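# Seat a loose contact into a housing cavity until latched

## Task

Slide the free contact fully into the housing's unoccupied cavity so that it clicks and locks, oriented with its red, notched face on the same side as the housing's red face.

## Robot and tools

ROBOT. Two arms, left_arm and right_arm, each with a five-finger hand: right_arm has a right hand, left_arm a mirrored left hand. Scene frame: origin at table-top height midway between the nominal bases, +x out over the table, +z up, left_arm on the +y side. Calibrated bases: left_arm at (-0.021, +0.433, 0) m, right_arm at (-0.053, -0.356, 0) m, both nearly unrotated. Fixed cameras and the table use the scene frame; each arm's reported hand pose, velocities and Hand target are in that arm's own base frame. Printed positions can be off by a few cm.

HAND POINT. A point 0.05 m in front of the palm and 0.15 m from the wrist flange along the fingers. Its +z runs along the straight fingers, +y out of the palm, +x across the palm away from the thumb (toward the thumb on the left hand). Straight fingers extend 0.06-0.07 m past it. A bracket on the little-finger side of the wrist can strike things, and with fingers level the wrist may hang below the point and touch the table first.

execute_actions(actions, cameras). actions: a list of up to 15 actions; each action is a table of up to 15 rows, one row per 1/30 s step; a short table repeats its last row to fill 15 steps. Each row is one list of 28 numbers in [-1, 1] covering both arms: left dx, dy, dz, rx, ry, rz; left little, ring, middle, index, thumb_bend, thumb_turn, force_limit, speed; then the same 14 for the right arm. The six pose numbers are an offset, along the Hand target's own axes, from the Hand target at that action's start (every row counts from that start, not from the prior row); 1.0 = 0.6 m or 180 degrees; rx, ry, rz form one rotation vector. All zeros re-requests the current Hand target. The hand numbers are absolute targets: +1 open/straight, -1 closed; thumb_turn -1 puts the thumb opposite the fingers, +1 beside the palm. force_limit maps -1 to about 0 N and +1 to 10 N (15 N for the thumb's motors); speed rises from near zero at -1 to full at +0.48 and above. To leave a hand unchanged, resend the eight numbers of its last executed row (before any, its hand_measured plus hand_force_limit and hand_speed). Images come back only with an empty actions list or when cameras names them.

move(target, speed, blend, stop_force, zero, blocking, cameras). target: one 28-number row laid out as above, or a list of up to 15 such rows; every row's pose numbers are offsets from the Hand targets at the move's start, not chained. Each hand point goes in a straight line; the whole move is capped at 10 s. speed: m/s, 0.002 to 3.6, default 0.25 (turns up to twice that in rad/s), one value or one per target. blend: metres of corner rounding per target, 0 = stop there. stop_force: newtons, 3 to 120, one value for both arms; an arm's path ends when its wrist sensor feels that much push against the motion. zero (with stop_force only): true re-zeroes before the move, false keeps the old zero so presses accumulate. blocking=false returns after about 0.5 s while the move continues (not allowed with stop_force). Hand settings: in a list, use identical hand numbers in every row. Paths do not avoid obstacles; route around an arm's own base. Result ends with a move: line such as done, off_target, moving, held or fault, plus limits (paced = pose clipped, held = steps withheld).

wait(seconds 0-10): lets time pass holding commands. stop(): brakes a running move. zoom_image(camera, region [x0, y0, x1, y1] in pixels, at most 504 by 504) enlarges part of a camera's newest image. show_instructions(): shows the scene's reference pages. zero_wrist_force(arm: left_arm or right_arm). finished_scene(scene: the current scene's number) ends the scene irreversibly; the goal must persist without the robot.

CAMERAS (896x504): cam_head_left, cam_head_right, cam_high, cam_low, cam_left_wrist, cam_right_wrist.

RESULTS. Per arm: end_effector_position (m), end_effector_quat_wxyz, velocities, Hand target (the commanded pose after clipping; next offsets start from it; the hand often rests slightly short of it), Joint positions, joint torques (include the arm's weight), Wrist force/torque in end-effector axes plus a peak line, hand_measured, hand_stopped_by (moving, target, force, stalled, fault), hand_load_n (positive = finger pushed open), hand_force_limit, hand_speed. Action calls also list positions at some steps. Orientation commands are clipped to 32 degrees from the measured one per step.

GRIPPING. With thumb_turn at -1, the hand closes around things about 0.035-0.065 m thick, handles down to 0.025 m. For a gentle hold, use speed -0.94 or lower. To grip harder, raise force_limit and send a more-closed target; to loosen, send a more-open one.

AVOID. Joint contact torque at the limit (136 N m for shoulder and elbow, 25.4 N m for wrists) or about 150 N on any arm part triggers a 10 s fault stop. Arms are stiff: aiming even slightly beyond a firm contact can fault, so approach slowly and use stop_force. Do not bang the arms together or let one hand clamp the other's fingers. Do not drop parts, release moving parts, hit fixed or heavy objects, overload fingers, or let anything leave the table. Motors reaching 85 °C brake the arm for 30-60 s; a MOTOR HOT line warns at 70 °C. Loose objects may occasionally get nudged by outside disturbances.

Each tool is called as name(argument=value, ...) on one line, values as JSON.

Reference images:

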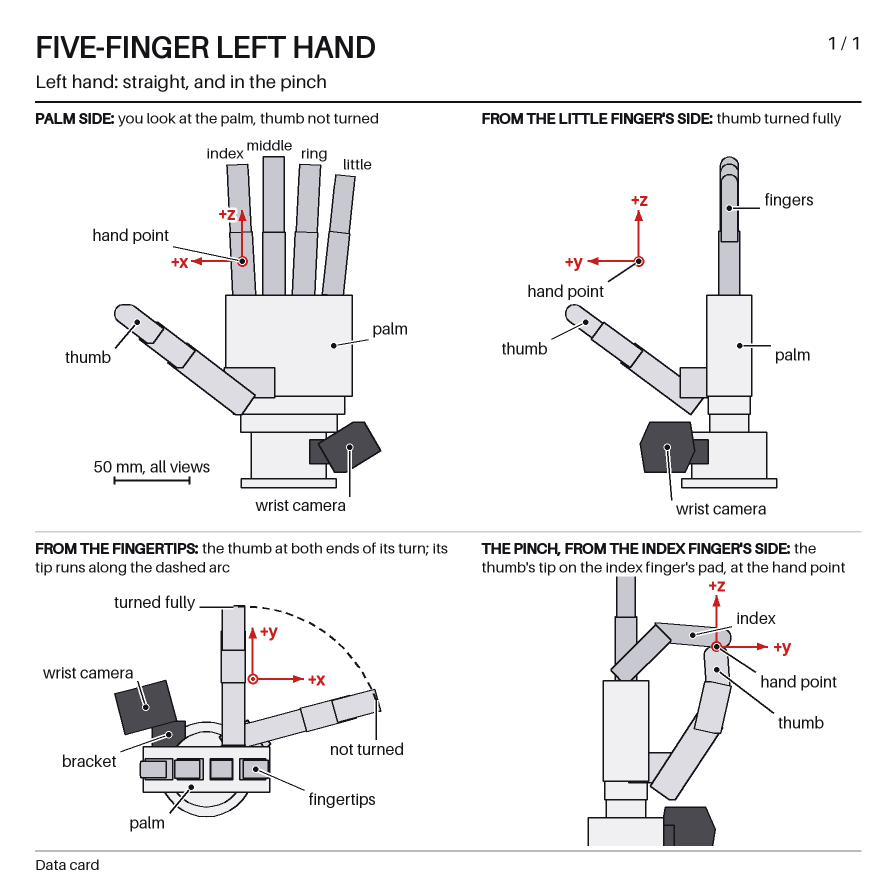

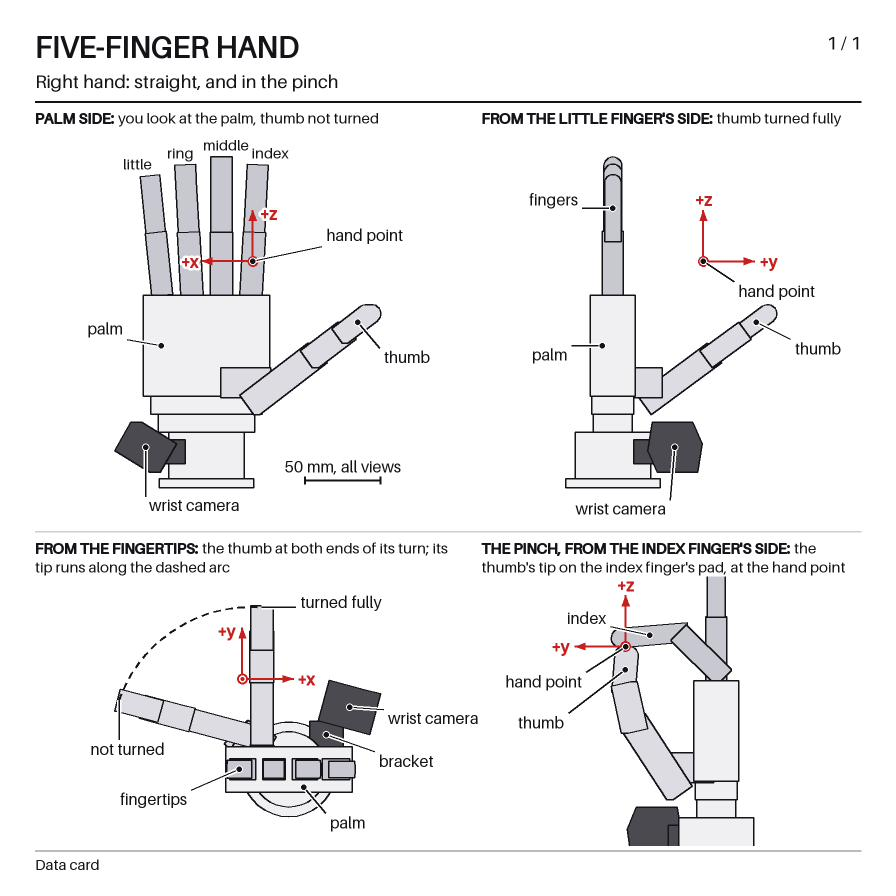

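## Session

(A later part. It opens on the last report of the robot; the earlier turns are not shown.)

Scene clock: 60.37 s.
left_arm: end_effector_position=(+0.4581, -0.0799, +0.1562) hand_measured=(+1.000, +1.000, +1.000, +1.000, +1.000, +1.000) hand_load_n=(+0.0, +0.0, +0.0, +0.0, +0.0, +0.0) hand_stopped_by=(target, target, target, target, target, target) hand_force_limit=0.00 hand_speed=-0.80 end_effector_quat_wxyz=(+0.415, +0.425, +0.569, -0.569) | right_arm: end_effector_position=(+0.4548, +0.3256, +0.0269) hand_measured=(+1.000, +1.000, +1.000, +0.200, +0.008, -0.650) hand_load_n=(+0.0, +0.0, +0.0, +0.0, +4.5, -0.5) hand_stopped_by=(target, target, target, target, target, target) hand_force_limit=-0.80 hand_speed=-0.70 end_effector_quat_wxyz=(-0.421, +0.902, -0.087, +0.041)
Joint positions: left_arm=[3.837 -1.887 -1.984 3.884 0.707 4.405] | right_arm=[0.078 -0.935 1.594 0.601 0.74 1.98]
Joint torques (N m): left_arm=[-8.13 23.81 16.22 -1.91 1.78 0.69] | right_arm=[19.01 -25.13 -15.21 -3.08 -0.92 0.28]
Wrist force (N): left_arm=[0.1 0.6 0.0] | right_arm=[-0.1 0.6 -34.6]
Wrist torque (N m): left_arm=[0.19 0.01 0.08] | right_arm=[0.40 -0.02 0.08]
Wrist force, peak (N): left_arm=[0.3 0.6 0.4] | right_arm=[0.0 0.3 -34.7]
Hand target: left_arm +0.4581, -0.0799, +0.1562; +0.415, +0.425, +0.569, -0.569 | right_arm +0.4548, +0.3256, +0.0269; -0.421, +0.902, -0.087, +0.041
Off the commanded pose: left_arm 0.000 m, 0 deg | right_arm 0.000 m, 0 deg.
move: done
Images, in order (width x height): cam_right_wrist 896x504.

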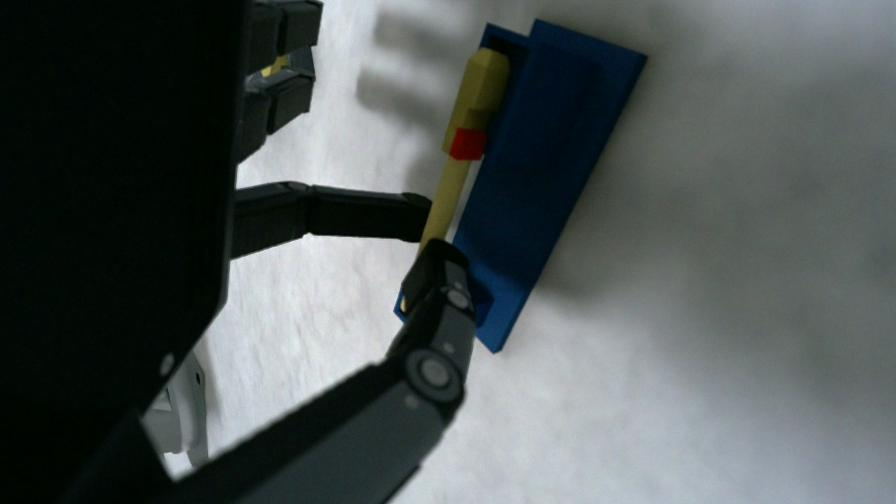

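move(target=[0,0,0,0,0,0,1,1,1,1,1,1,0,-0.8,0,0,-0.005,0,0,0,1,1,1,0.2,0.005,-0.65,-0.8,-0.7], speed=0.03, cameras=["cam_right_wrist","cam_left_wrist"])

zoom_image(camera="cam_right_wrist", region=[380, 100, 620, 340])

zoom_image(camera="cam_left_wrist", region=[400, 160, 520, 240])

Scene clock: 61.63 s.
left_arm: end_effector_position=(+0.4581, -0.0799, +0.1562) hand_measured=(+1.000, +1.000, +1.000, +1.000, +1.000, +1.000) hand_load_n=(+0.0, +0.0, +0.0, +0.0, +0.0, +0.0) hand_stopped_by=(target, target, target, target, target, target) hand_force_limit=0.00 hand_speed=-0.80 end_effector_quat_wxyz=(+0.415, +0.425, +0.569, -0.569) | right_arm: end_effector_position=(+0.4543, +0.3234, +0.0289) hand_measured=(+1.000, +1.000, +1.000, +0.200, +0.006, -0.650) hand_load_n=(+0.0, +0.0, +0.0, +0.0, +0.0, +0.0) hand_stopped_by=(target, target, target, target, target, target) hand_force_limit=-0.80 hand_speed=-0.70 end_effector_quat_wxyz=(-0.421, +0.902, -0.087, +0.041)
Joint positions: left_arm=[3.837 -1.887 -1.984 3.884 0.707 4.405] | right_arm=[0.074 -0.939 1.597 0.608 0.739 1.973]
Joint torques (N m): left_arm=[-7.83 23.35 16.1 -1.86 1.75 0.85] | right_arm=[-7.81 -44.74 -12.17 2.56 -2.35 -0.05]
Wrist force (N): left_arm=[-0.1 0.4 0.0] | right_arm=[-0.3 3.2 0.1]
Wrist torque (N m): left_arm=[0.15 0.02 0.08] | right_arm=[0.33 -0.06 0.27]
Wrist force, peak (N): left_arm=[0.1 0.7 0.4] | right_arm=[0.1 0.1 -34.8]
Hand target: left_arm +0.4581, -0.0799, +0.1562; +0.415, +0.425, +0.569, -0.569 | right_arm +0.4544, +0.3234, +0.0289; -0.421, +0.902, -0.087, +0.041
Off the commanded pose: left_arm 0.000 m, 0 deg | right_arm 0.000 m, 0 deg.
move: done
Images, in order (width x height): cam_left_wrist 896x504, cam_right_wrist 896x504.

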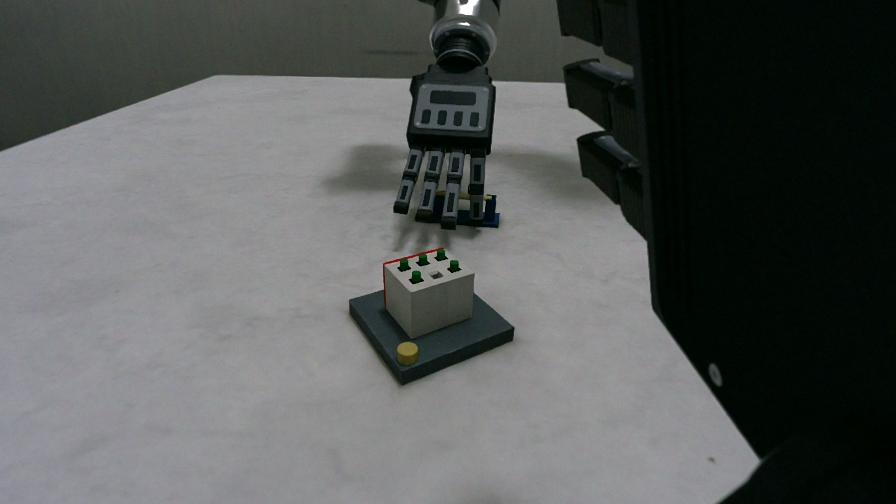

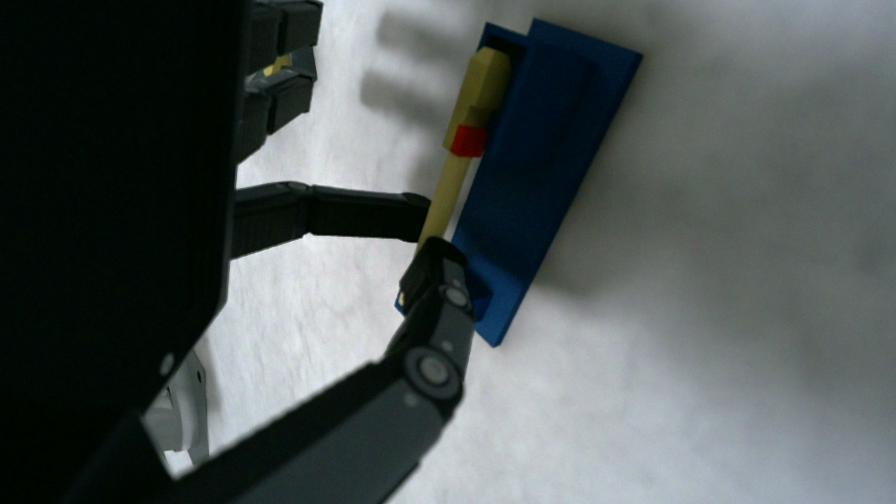

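Scaled by 2.100.

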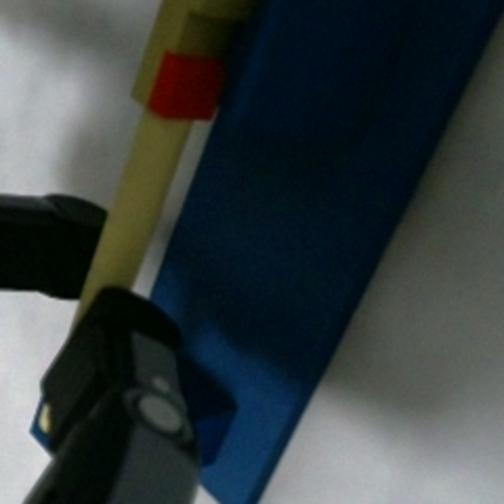

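Scaled by 4.200.

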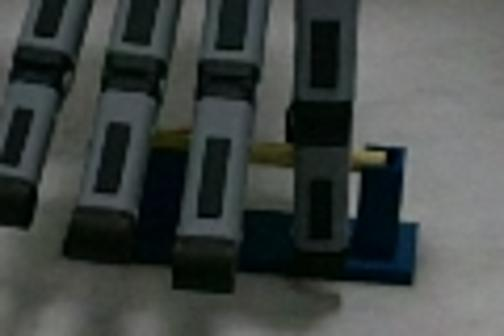

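move(target=[0,0,0,0,0,0,1,1,1,1,1,1,0,-0.8,0,0,0,0,0,0,1,1,1,-0.5,0.005,-0.65,-0.75,-0.93], speed=0.05, cameras=["cam_right_wrist"])

zoom_image(camera="cam_right_wrist", region=[380, 100, 620, 340])

Scene clock: 67.53 s.
left_arm: end_effector_position=(+0.4581, -0.0799, +0.1562) hand_measured=(+1.000, +1.000, +1.000, +1.000, +1.000, +1.000) hand_load_n=(+0.0, +0.0, +0.0, +0.0, +0.0, +0.0) hand_stopped_by=(target, target, target, target, target, target) hand_force_limit=0.00 hand_speed=-0.80 end_effector_quat_wxyz=(+0.415, +0.425, +0.569, -0.569) | right_arm: end_effector_position=(+0.4544, +0.3234, +0.0289) hand_measured=(+1.000, +1.000, +1.000, -0.120, +0.006, -0.650) hand_load_n=(+0.0, +0.0, +0.0, +2.0, +0.5, -0.5) hand_stopped_by=(target, target, target, force, target, target) hand_force_limit=-0.75 hand_speed=-0.93 end_effector_quat_wxyz=(-0.421, +0.902, -0.087, +0.041)
Joint positions: left_arm=[3.837 -1.887 -1.984 3.884 0.707 4.405] | right_arm=[0.074 -0.939 1.597 0.608 0.739 1.973]
Joint torques (N m): left_arm=[-7.86 24.34 16.64 -1.91 1.63 1.46] | right_arm=[10.64 -33.62 -23.51 -0.27 0.07 1.76]
Wrist force (N): left_arm=[0.0 0.5 0.0] | right_arm=[-0.4 3.4 0.1]
Wrist torque (N m): left_arm=[0.18 0.02 0.08] | right_arm=[0.34 -0.05 0.27]
Wrist force, peak (N): left_arm=[0.0 0.8 0.1] | right_arm=[-0.4 3.5 -0.1]
Hand target: left_arm +0.4581, -0.0799, +0.1562; +0.415, +0.425, +0.569, -0.569 | right_arm +0.4544, +0.3234, +0.0289; -0.421, +0.902, -0.087, +0.041
Off the commanded pose: left_arm 0.000 m, 0 deg | right_arm 0.000 m, 0 deg.
move: done
Images, in order (width x height): cam_right_wrist 896x504.

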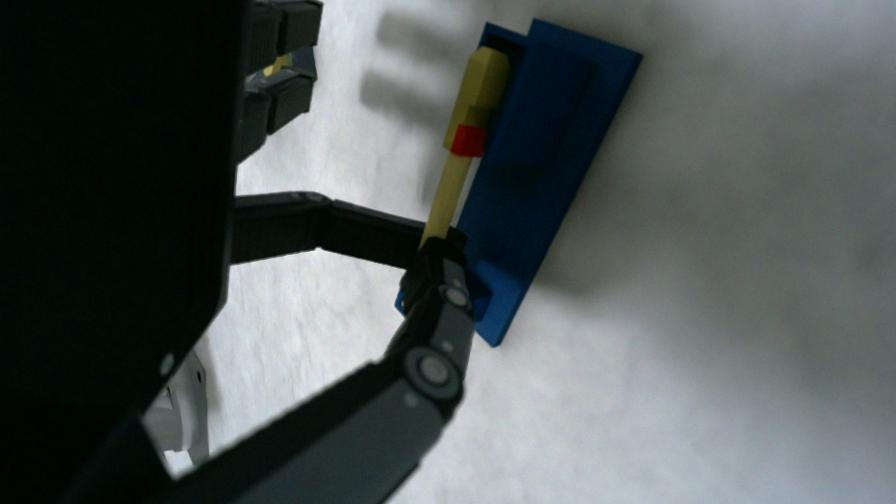

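Scaled by 2.100.

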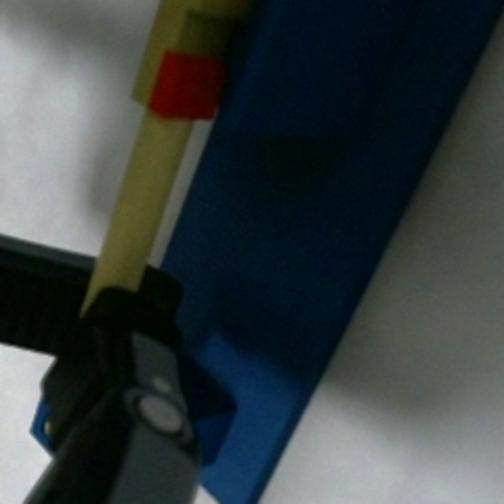

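move(target=[0,0,0,0,0,0,1,1,1,1,1,1,0,-0.8,0,0,0,0,0,0,1,1,1,-0.52,0.005,-0.65,-0.1,-0.94], speed=0.05, cameras=[])

move(target=[0,0,0,0,0,0,1,1,1,1,1,1,0,-0.8,0,-0.0255,-0.0214,0,0,0,1,1,1,-0.52,0.005,-0.65,-0.1,-0.94], speed=0.04, cameras=["cam_right_wrist","cam_left_wrist"])

zoom_image(camera="cam_right_wrist", region=[330, 50, 630, 350])

zoom_image(camera="cam_left_wrist", region=[380, 130, 540, 240])

Scene clock: 68.77 s.
left_arm: end_effector_position=(+0.4581, -0.0799, +0.1562) hand_measured=(+1.000, +1.000, +1.000, +1.000, +1.000, +1.000) hand_load_n=(+0.0, +0.0, +0.0, +0.0, +0.0, +0.0) hand_stopped_by=(target, target, target, target, target, target) hand_force_limit=0.00 hand_speed=-0.80 end_effector_quat_wxyz=(+0.415, +0.425, +0.569, -0.569) | right_arm: end_effector_position=(+0.4544, +0.3234, +0.0289) hand_measured=(+1.000, +1.000, +1.000, -0.130, +0.006, -0.650) hand_load_n=(+0.0, +0.0, +0.0, +6.0, +1.0, -0.5) hand_stopped_by=(target, target, target, force, target, target) hand_force_limit=-0.10 hand_speed=-0.94 end_effector_quat_wxyz=(-0.421, +0.902, -0.087, +0.041)
Joint positions: left_arm=[3.837 -1.887 -1.984 3.884 0.707 4.405] | right_arm=[0.074 -0.939 1.597 0.608 0.739 1.973]
Joint torques (N m): left_arm=[-7.89 24.51 15.88 -1.76 1.54 1.48] | right_arm=[10.63 -34.17 -22.36 -0.12 0.05 1.66]
Wrist force (N): left_arm=[0.0 0.5 0.1] | right_arm=[-0.2 3.4 -0.4]
Wrist torque (N m): left_arm=[0.17 0.01 0.09] | right_arm=[0.37 -0.07 0.28]
Wrist force, peak (N): left_arm=[0.1 0.7 0.3] | right_arm=[-0.1 3.4 -0.2]
Hand target: left_arm +0.4581, -0.0799, +0.1562; +0.415, +0.425, +0.569, -0.569 | right_arm +0.4544, +0.3234, +0.0289; -0.421, +0.902, -0.087, +0.041
Off the commanded pose: left_arm 0.000 m, 0 deg | right_arm 0.000 m, 0 deg.
move: done
No camera images: "cameras" was empty.

Scene clock: 69.57 s.
left_arm: end_effector_position=(+0.4581, -0.0799, +0.1562) hand_measured=(+1.000, +1.000, +1.000, +1.000, +1.000, +1.000) hand_load_n=(+0.0, +0.0, +0.0, +0.0, +0.0, +0.0) hand_stopped_by=(target, target, target, target, target, target) hand_force_limit=0.00 hand_speed=-0.80 end_effector_quat_wxyz=(+0.415, +0.425, +0.569, -0.569) | right_arm: end_effector_position=(+0.4544, +0.3234, +0.0490) hand_measured=(+1.000, +1.000, +1.000, -0.130, +0.006, -0.650) hand_load_n=(+0.0, +0.0, +0.0, +5.5, +1.0, -1.0) hand_stopped_by=(target, target, target, force, target, target) hand_force_limit=-0.10 hand_speed=-0.94 end_effector_quat_wxyz=(-0.421, +0.902, -0.087, +0.041) end_effector_velocity=(+0.000, +0.000, -0.002) end_effector_angular_velocity=(+0.000, -0.001, +0.001)
Joint positions: left_arm=[3.837 -1.887 -1.984 3.884 0.707 4.405] | right_arm=[0.074 -0.967 1.584 0.649 0.739 1.973]
Joint velocities: left_arm=[within noise] | right_arm=[0 0.002 0.002 -0.005 0 0]
Joint torques (N m): left_arm=[-7.8 24.38 16.38 -1.76 1.67 1.46] | right_arm=[7.12 -33.86 -8.66 -0.07 -0.37 -0.81]
Wrist force (N): left_arm=[-0.2 0.4 0.3] | right_arm=[-0.2 3.2 -0.1]
Wrist torque (N m): left_arm=[0.14 0.04 0.08] | right_arm=[0.32 -0.07 0.26]
Wrist force, peak (N): left_arm=[-0.2 0.7 0.1] | right_arm=[-0.2 3.7 0.2]
Hand target: left_arm +0.4581, -0.0799, +0.1562; +0.415, +0.425, +0.569, -0.569 | right_arm +0.4543, +0.3234, +0.0488; -0.421, +0.902, -0.087, +0.041
Off the commanded pose: left_arm 0.000 m, 0 deg | right_arm 0.000 m, 0 deg.
move: done
Images, in order (width x height): cam_left_wrist 896x504, cam_right_wrist 896x504.

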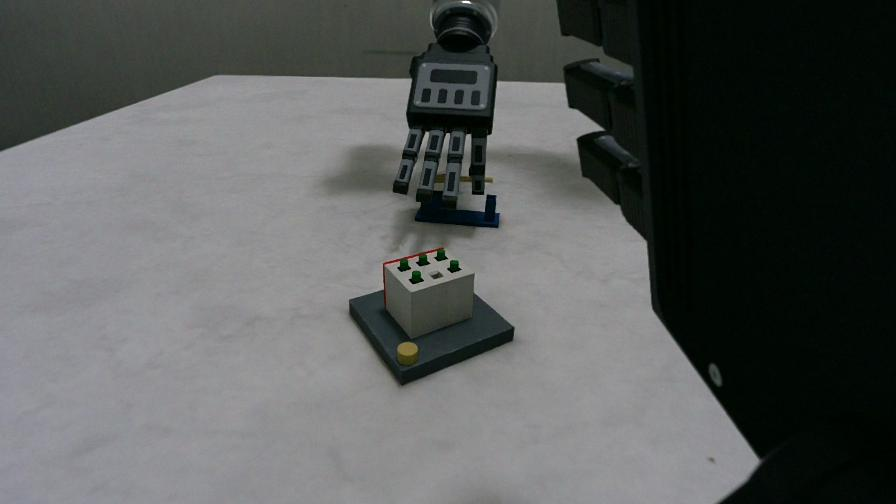

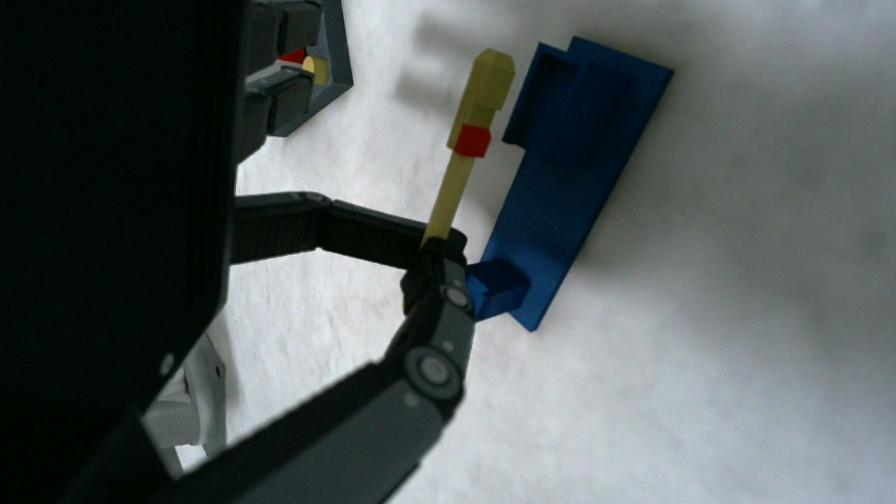

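Scaled by 1.680.

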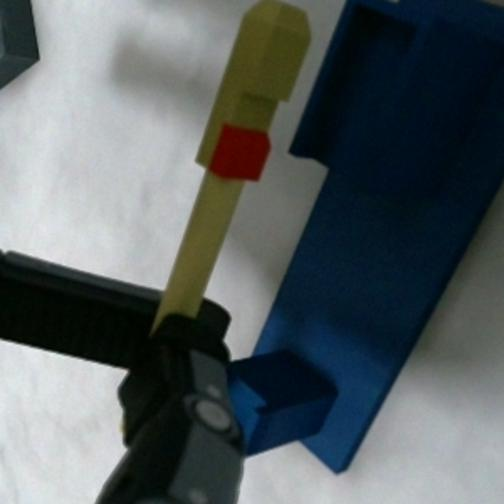

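Scaled by 3.150.

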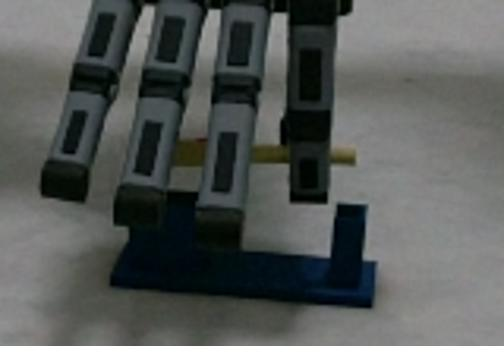

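move(target=[[0,0,0,0,0,0,1,1,1,1,1,1,0,-0.8,0,-0.1277,-0.1072,0,0,0,1,1,1,-0.52,0.005,-0.65,-0.1,-0.94],[0,0,0,0,0,0,1,1,1,1,1,1,0,-0.8,0.0202,-0.3665,0.1355,0.2265,-0.1237,0.4995,1,1,1,-0.52,0.005,-0.65,-0.1,-0.94]], speed=0.22, blend=[0.02,0], cameras=["cam_right_wrist","cam_left_wrist"])

zoom_image(camera="cam_left_wrist", region=[330, 60, 550, 280])

Scene clock: 77.47 s.
left_arm: end_effector_position=(+0.4581, -0.0799, +0.1562) hand_measured=(+1.000, +1.000, +1.000, +1.000, +1.000, +1.000) hand_load_n=(+0.0, +0.0, +0.0, +0.0, +0.0, +0.0) hand_stopped_by=(target, target, target, target, target, target) hand_force_limit=0.00 hand_speed=-0.80 end_effector_quat_wxyz=(+0.415, +0.425, +0.569, -0.569) | right_arm: end_effector_position=(+0.5050, +0.5209, +0.1650) hand_measured=(+1.000, +1.000, +1.000, -0.130, +0.006, -0.650) hand_load_n=(+0.0, +0.0, -0.5, +5.5, +1.0, -1.0) hand_stopped_by=(target, target, target, force, target, target) hand_force_limit=-0.10 hand_speed=-0.94 end_effector_quat_wxyz=(+0.591, -0.389, +0.590, +0.389)
Joint positions: left_arm=[3.837 -1.887 -1.984 3.884 0.707 4.405] | right_arm=[0.272 -0.969 1.76 -0.793 0.678 4.714]
Joint torques (N m): left_arm=[-7.22 25.38 17.19 -1.78 1.35 1.47] | right_arm=[-14.43 -49.04 -23.46 -0.28 1.06 1.81]
Wrist force (N): left_arm=[0.2 0.5 0.1] | right_arm=[1.5 0.7 -1.3]
Wrist torque (N m): left_arm=[0.17 -0.01 0.09] | right_arm=[0.12 -0.07 0.31]
Wrist force, peak (N): left_arm=[0.0 0.8 0.3] | right_arm=[-0.2 4.9 1.4]
Hand target: left_arm +0.4581, -0.0799, +0.1562; +0.415, +0.425, +0.569, -0.569 | right_arm +0.5052, +0.5209, +0.1651; +0.591, -0.389, +0.590, +0.389
Off the commanded pose: left_arm 0.000 m, 0 deg | right_arm 0.000 m, 0 deg.
move: done
Images, in order (width x height): cam_left_wrist 896x504, cam_right_wrist 896x504.

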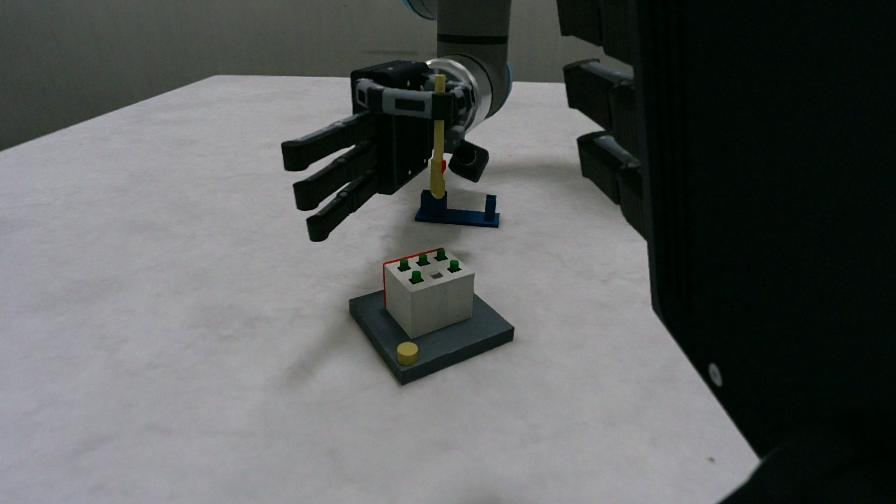

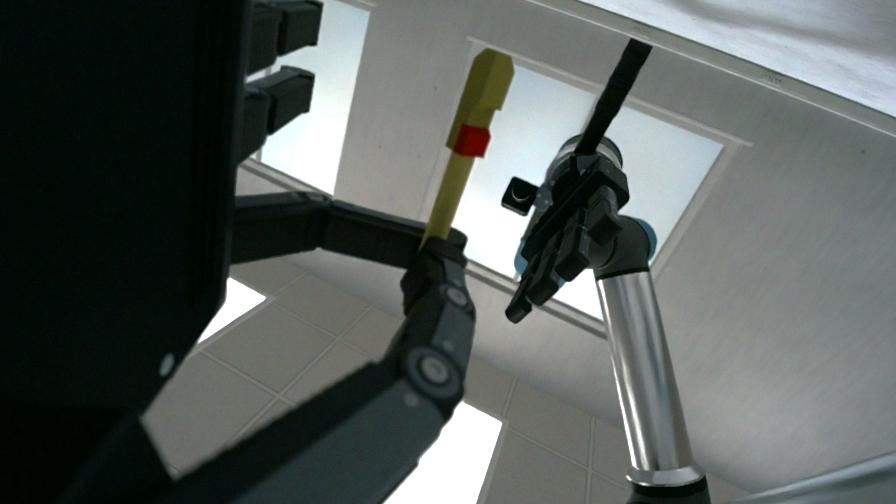

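Scaled by 2.291.

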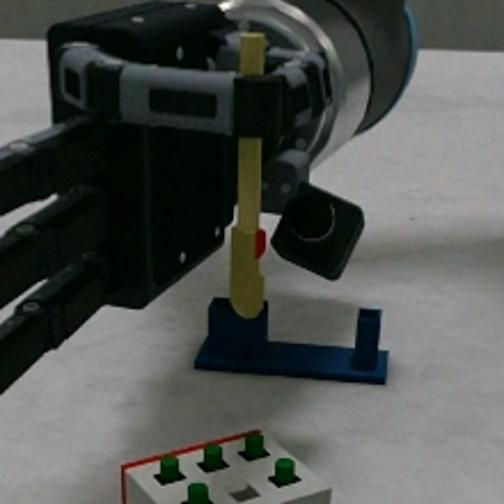

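move(target=[[0,0,0,0,0,0,1,1,1,1,1,1,0,-0.8,0.0268,-0.0518,-0.3358,-0.2265,0.1237,-0.4995,1,1,1,-0.52,0.005,-0.65,-0.1,-0.94],[0,0,0,0,0,0,1,1,1,1,1,1,0,-0.8,0.193,-0.0518,-0.3358,-0.2265,0.1237,-0.4995,1,1,1,-0.52,0.005,-0.65,-0.1,-0.94]], speed=[0.25,0.12], blend=[0.01,0], cameras=["cam_right_wrist","cam_left_wrist"])

zoom_image(camera="cam_right_wrist", region=[380, 20, 680, 320])

zoom_image(camera="cam_left_wrist", region=[400, 160, 520, 240])

Scene clock: 88.33 s.
left_arm: end_effector_position=(+0.4581, -0.0799, +0.1562) hand_measured=(+1.000, +1.000, +1.000, +1.000, +1.000, +1.000) hand_load_n=(+0.0, +0.0, +0.0, +0.0, +0.0, +0.0) hand_stopped_by=(target, target, target, target, target, target) hand_force_limit=0.00 hand_speed=-0.80 end_effector_quat_wxyz=(+0.415, +0.425, +0.569, -0.569) | right_arm: end_effector_position=(+0.4542, +0.3236, +0.0491) hand_measured=(+1.000, +1.000, +1.000, -0.130, +0.006, -0.650) hand_load_n=(+0.0, +0.0, +0.0, +5.5, +1.0, -1.0) hand_stopped_by=(target, target, target, force, target, target) hand_force_limit=-0.10 hand_speed=-0.94 end_effector_quat_wxyz=(-0.421, +0.902, -0.087, +0.041)
Joint positions: left_arm=[3.837 -1.887 -1.984 3.884 0.707 4.405] | right_arm=[0.074 -0.968 1.584 0.649 0.739 1.974]
Joint torques (N m): left_arm=[-6 25.96 17.67 -1.88 1.18 1.67] | right_arm=[5.4 -39.42 -21.4 2.03 0.12 1.41]
Wrist force (N): left_arm=[0.0 0.4 0.0] | right_arm=[-0.3 3.3 0.2]
Wrist torque (N m): left_arm=[0.16 0.02 0.09] | right_arm=[0.32 -0.06 0.09]
Wrist force, peak (N): left_arm=[0.1 0.8 0.4] | right_arm=[-0.1 4.1 0.6]
Hand target: left_arm +0.4581, -0.0799, +0.1562; +0.415, +0.425, +0.569, -0.569 | right_arm +0.4542, +0.3236, +0.0491; -0.421, +0.902, -0.087, +0.041
Off the commanded pose: left_arm 0.000 m, 0 deg | right_arm 0.000 m, 0 deg.
move: done
Images, in order (width x height): cam_left_wrist 896x504, cam_right_wrist 896x504.

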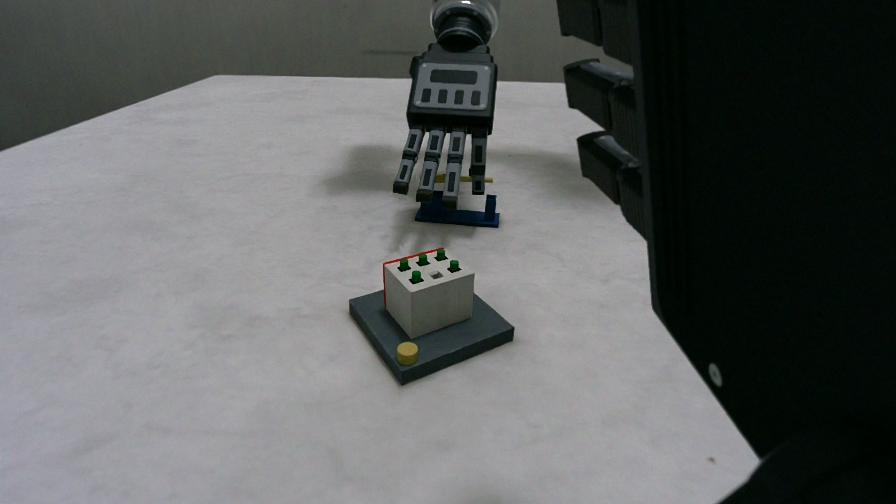

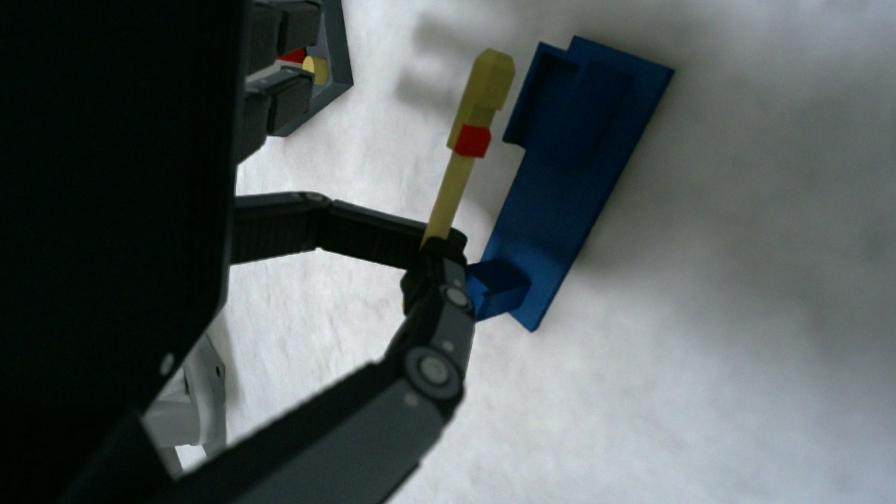

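Scaled by 1.680.

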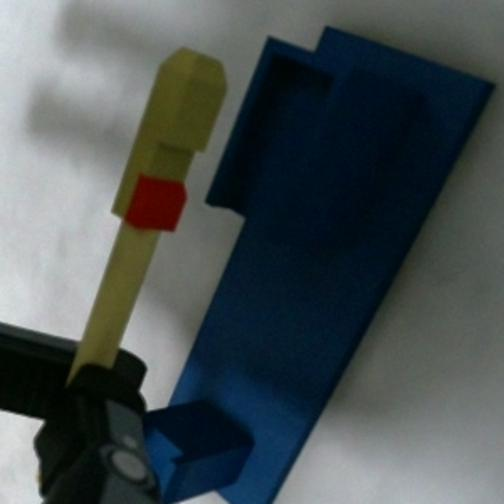

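Scaled by 4.200.

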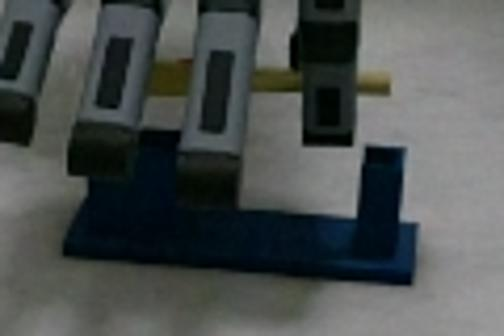

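move(target=[0,0,0,0,0,0,1,1,1,1,1,1,0,-0.8,0.0003,0.0258,0.0213,0,0,0,1,1,1,-0.52,0.005,-0.65,-0.1,-0.94], speed=0.03, stop_force=5, cameras=["cam_right_wrist","cam_left_wrist"])

zoom_image(camera="cam_right_wrist", region=[380, 20, 680, 320])

Scene clock: 90.43 s.
left_arm: end_effector_position=(+0.4581, -0.0799, +0.1562) hand_measured=(+1.000, +1.000, +1.000, +1.000, +1.000, +1.000) hand_load_n=(+0.0, +0.0, +0.0, +0.0, +0.0, +0.0) hand_stopped_by=(target, target, target, target, target, target) hand_force_limit=0.00 hand_speed=-0.80 end_effector_quat_wxyz=(+0.415, +0.425, +0.569, -0.569) | right_arm: end_effector_position=(+0.4543, +0.3234, +0.0288) hand_measured=(+1.000, +1.000, +1.000, -0.130, +0.006, -0.650) hand_load_n=(+0.0, +0.0, +0.0, +4.5, -0.5, +0.5) hand_stopped_by=(target, target, target, force, target, target) hand_force_limit=-0.10 hand_speed=-0.94 end_effector_quat_wxyz=(-0.421, +0.902, -0.087, +0.041)
Joint positions: left_arm=[3.837 -1.887 -1.984 3.884 0.707 4.405] | right_arm=[0.074 -0.939 1.597 0.607 0.739 1.973]
Joint torques (N m): left_arm=[-5.51 26 17.04 -1.9 1.08 1.53] | right_arm=[-11.03 -44.97 -12.37 3.18 -1.96 -1.76]
Wrist force (N): left_arm=[-0.1 0.7 0.2] | right_arm=[-0.2 -0.2 -4.4]
Wrist torque (N m): left_arm=[0.19 0.04 0.07] | right_arm=[0.37 -0.10 0.23]
Wrist force, peak (N): left_arm=[0.2 0.8 0.3] | right_arm=[-0.5 -0.4 -4.5]
Hand target: left_arm +0.4581, -0.0799, +0.1562; +0.415, +0.425, +0.569, -0.569 | right_arm +0.4543, +0.3235, +0.0288; -0.421, +0.902, -0.087, +0.041
Off the commanded pose: left_arm 0.000 m, 0 deg | right_arm 0.000 m, 0 deg.
move: contact (right_arm)
Images, in order (width x height): cam_left_wrist 896x504, cam_right_wrist 896x504.

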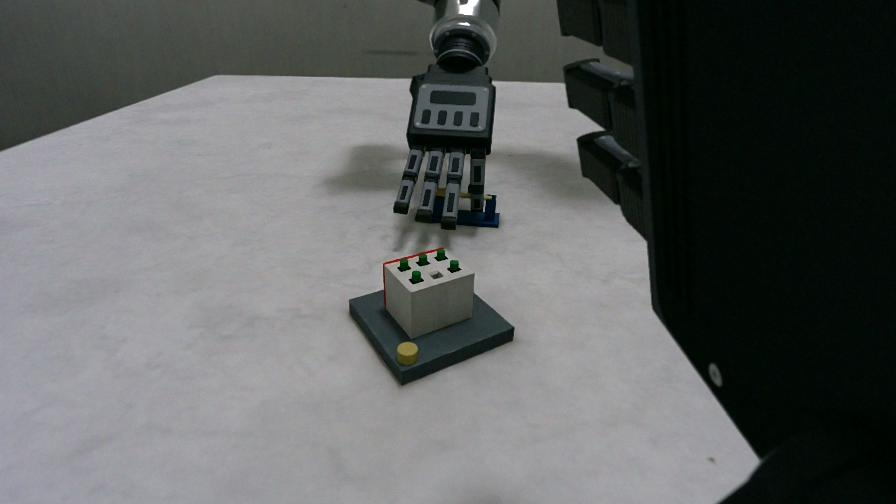

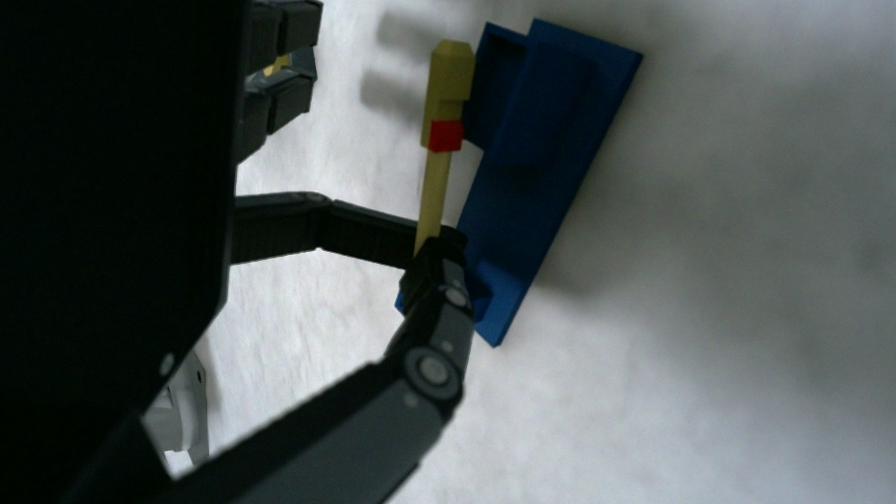

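Scaled by 1.680.

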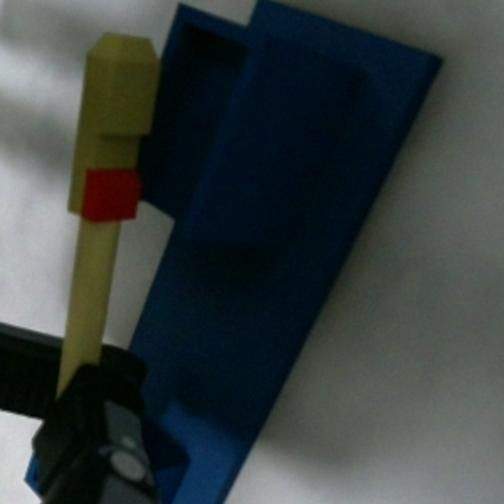

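move(target=[[0,0,0,0,0,0,1,1,1,1,1,1,0,-0.8,0,-0.01277,-0.01072,0,0,0,1,1,1,-0.52,0.005,-0.65,-0.1,-0.94],[0,0,0,0,0,0,1,1,1,1,1,1,0,-0.8,0,-0.01277,-0.01072,0,0,0.0644,1,1,1,-0.52,0.005,-0.65,-0.1,-0.94]], speed=0.06, cameras=["cam_right_wrist","cam_left_wrist"])

zoom_image(camera="cam_right_wrist", region=[380, 0, 680, 300])

zoom_image(camera="cam_left_wrist", region=[400, 160, 520, 240])

Scene clock: 95.03 s.
left_arm: end_effector_position=(+0.4581, -0.0799, +0.1562) hand_measured=(+1.000, +1.000, +1.000, +1.000, +1.000, +1.000) hand_load_n=(+0.0, +0.0, +0.0, +0.0, +0.0, +0.0) hand_stopped_by=(target, target, target, target, target, target) hand_force_limit=0.00 hand_speed=-0.80 end_effector_quat_wxyz=(+0.415, +0.425, +0.569, -0.569) | right_arm: end_effector_position=(+0.4544, +0.3234, +0.0388) hand_measured=(+1.000, +1.000, +1.000, -0.130, +0.006, -0.650) hand_load_n=(+0.0, +0.0, +0.0, +5.5, +1.0, -1.0) hand_stopped_by=(target, target, target, force, target, target) hand_force_limit=-0.10 hand_speed=-0.94 end_effector_quat_wxyz=(-0.423, +0.889, -0.178, -0.002)
Joint positions: left_arm=[3.837 -1.887 -1.984 3.884 0.707 4.405] | right_arm=[0.058 -0.927 1.568 0.642 0.734 2.152]
Joint torques (N m): left_arm=[-5.73 26.71 18.17 -1.84 0.98 1.46] | right_arm=[-3.49 -47.89 -13.33 2.15 -2.07 -1.57]
Wrist force (N): left_arm=[0.1 0.5 0.4] | right_arm=[0.1 2.9 0.1]
Wrist torque (N m): left_arm=[0.15 0.01 0.10] | right_arm=[0.25 -0.09 0.29]
Wrist force, peak (N): left_arm=[-0.1 0.8 0.3] | right_arm=[-0.5 -0.3 -4.5]
Hand target: left_arm +0.4581, -0.0799, +0.1562; +0.415, +0.425, +0.569, -0.569 | right_arm +0.4543, +0.3234, +0.0388; -0.423, +0.889, -0.178, -0.002
Off the commanded pose: left_arm 0.000 m, 0 deg | right_arm 0.000 m, 0 deg.
move: done
Images, in order (width x height): cam_left_wrist 896x504, cam_right_wrist 896x504.

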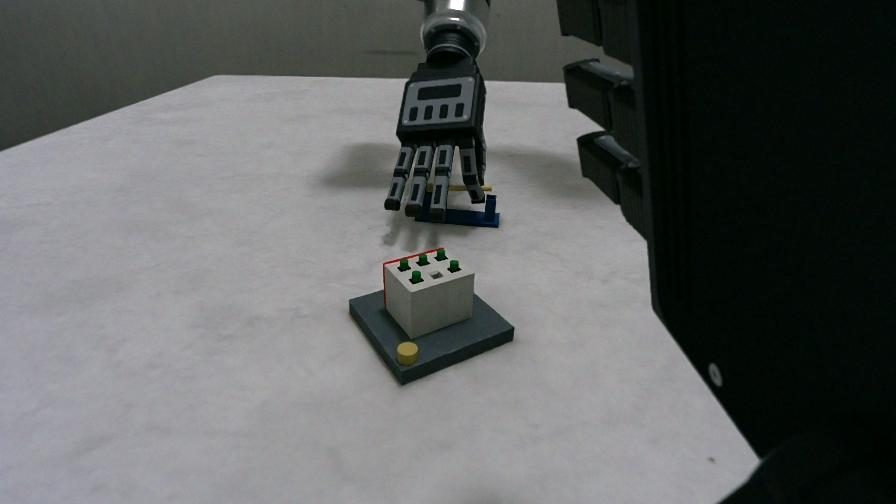

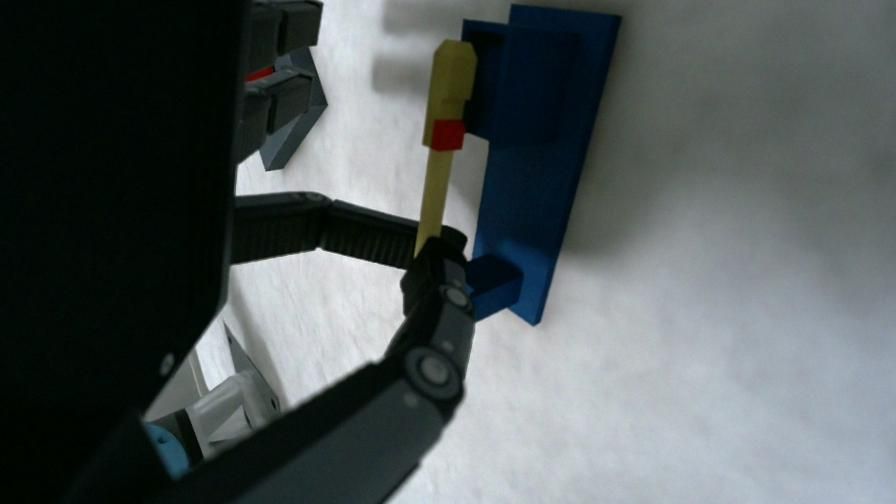

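Scaled by 1.680.

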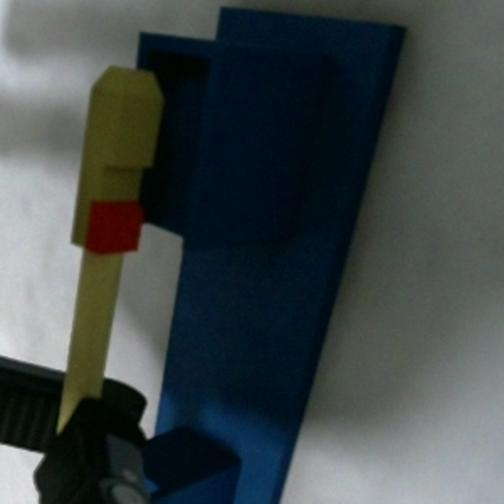

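Scaled by 4.200.

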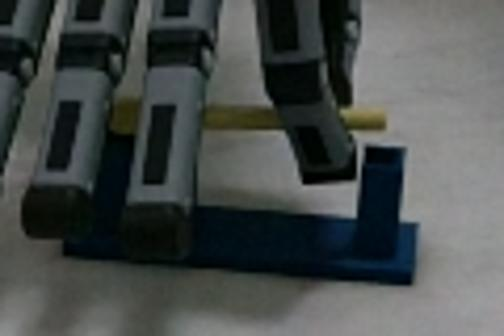

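move(target=[0,0,0,0,0,0,1,1,1,1,1,1,0,-0.8,0,0.0034,0,0,0,-0.0133,1,1,1,-0.52,0.005,-0.65,-0.1,-0.94], speed=0.05, cameras=[])

move(target=[0,0,0,0,0,0,1,1,1,1,1,1,0,-0.8,0.002,0.0126,0.0107,0,0,0,1,1,1,-0.52,0.005,-0.65,-0.1,-0.94], speed=0.02, stop_force=3, cameras=["cam_right_wrist","cam_left_wrist"])

zoom_image(camera="cam_right_wrist", region=[380, 0, 680, 300])

zoom_image(camera="cam_left_wrist", region=[400, 160, 520, 240])

Scene clock: 98.07 s.
left_arm: end_effector_position=(+0.4581, -0.0799, +0.1562) hand_measured=(+1.000, +1.000, +1.000, +1.000, +1.000, +1.000) hand_load_n=(+0.0, +0.0, +0.0, +0.0, +0.0, +0.0) hand_stopped_by=(target, target, target, target, target, target) hand_force_limit=0.00 hand_speed=-0.80 end_effector_quat_wxyz=(+0.415, +0.425, +0.569, -0.569) | right_arm: end_effector_position=(+0.4536, +0.3223, +0.0373) hand_measured=(+1.000, +1.000, +1.000, -0.130, +0.006, -0.650) hand_load_n=(+0.0, +0.0, -0.5, +5.5, +1.0, -1.0) hand_stopped_by=(target, target, target, force, target, target) hand_force_limit=-0.10 hand_speed=-0.94 end_effector_quat_wxyz=(-0.423, +0.892, -0.159, +0.007) end_effector_velocity=(+0.000, +0.000, +0.001) end_effector_angular_velocity=(+0.001, +0.006, -0.006)
Joint positions: left_arm=[3.837 -1.887 -1.984 3.884 0.707 4.405] | right_arm=[0.059 -0.932 1.576 0.637 0.735 2.112]
Joint velocities: left_arm=[within noise] | right_arm=[0 -0.001 0 0 0 0.009]
Joint torques (N m): left_arm=[-6.46 27.31 17.59 -1.82 1.09 1.56] | right_arm=[10.02 -40.76 -20.59 1.37 0.22 1.69]
Wrist force (N): left_arm=[0.2 0.3 0.4] | right_arm=[-0.4 3.1 0.0]
Wrist torque (N m): left_arm=[0.12 0.00 0.11] | right_arm=[0.29 -0.03 0.15]
Wrist force, peak (N): left_arm=[0.1 0.8 0.2] | right_arm=[-0.2 3.5 0.3]
Hand target: left_arm +0.4581, -0.0799, +0.1562; +0.415, +0.425, +0.569, -0.569 | right_arm +0.4537, +0.3223, +0.0373; -0.423, +0.892, -0.159, +0.007
Off the commanded pose: left_arm 0.000 m, 0 deg | right_arm 0.000 m, 0 deg.
move: done
No camera images: "cameras" was empty.

Scene clock: 99.63 s.
left_arm: end_effector_position=(+0.4581, -0.0799, +0.1562) hand_measured=(+1.000, +1.000, +1.000, +1.000, +1.000, +1.000) hand_load_n=(+0.0, +0.0, -0.5, +0.0, +0.0, +0.0) hand_stopped_by=(target, target, target, target, target, target) hand_force_limit=0.00 hand_speed=-0.80 end_effector_quat_wxyz=(+0.415, +0.425, +0.569, -0.569) | right_arm: end_effector_position=(+0.4536, +0.3223, +0.0275) hand_measured=(+1.000, +1.000, +1.000, -0.130, +0.006, -0.650) hand_load_n=(+0.0, +0.0, +0.0, +5.5, +1.0, +0.0) hand_stopped_by=(target, target, target, force, target, target) hand_force_limit=-0.10 hand_speed=-0.94 end_effector_quat_wxyz=(-0.423, +0.892, -0.159, +0.007)
Joint positions: left_arm=[3.837 -1.887 -1.984 3.884 0.707 4.405] | right_arm=[0.059 -0.918 1.582 0.617 0.735 2.112]
Joint torques (N m): left_arm=[-5.3 27.57 17.72 -1.97 0.88 1.43] | right_arm=[6.49 -50.19 -22.72 3.79 -0.64 1.28]
Wrist force (N): left_arm=[0.0 0.6 0.2] | right_arm=[-0.4 3.1 -0.4]
Wrist torque (N m): left_arm=[0.18 0.02 0.08] | right_arm=[0.32 -0.04 0.10]
Wrist force, peak (N): left_arm=[-0.1 0.7 0.3] | right_arm=[-0.2 3.3 -0.5]
Hand target: left_arm +0.4581, -0.0799, +0.1562; +0.415, +0.425, +0.569, -0.569 | right_arm +0.4536, +0.3223, +0.0275; -0.423, +0.892, -0.159, +0.007
Off the commanded pose: left_arm 0.000 m, 0 deg | right_arm 0.000 m, 0 deg.
move: contact (right_arm)
Images, in order (width x height): cam_left_wrist 896x504, cam_right_wrist 896x504.

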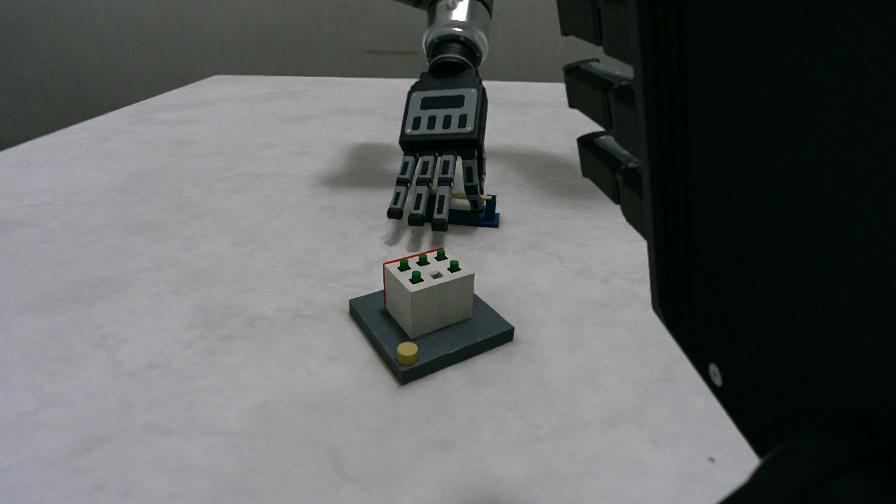

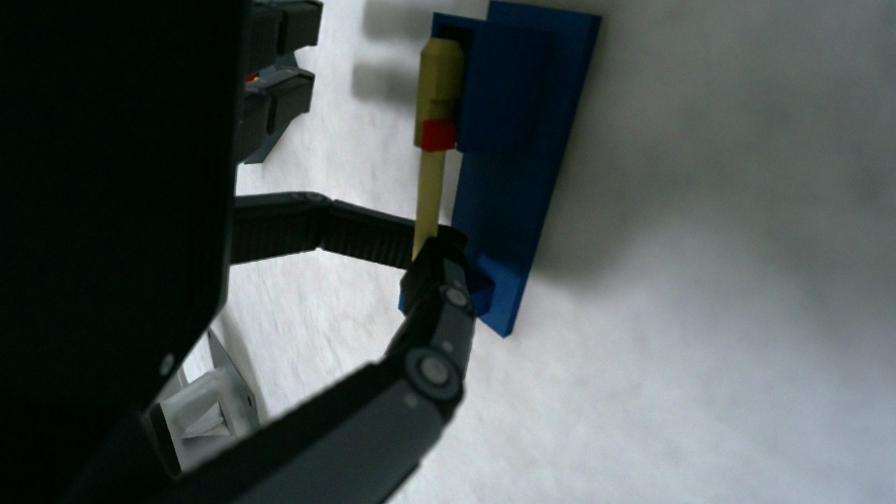

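Scaled by 1.680.

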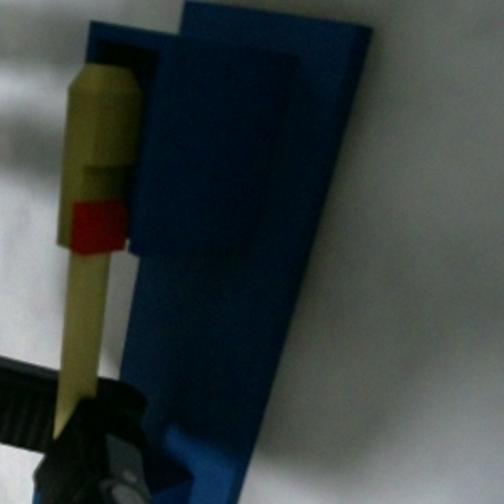

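Scaled by 4.200.

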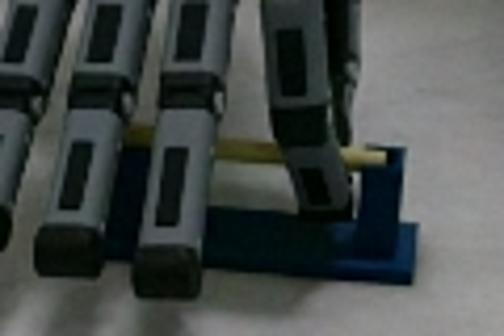

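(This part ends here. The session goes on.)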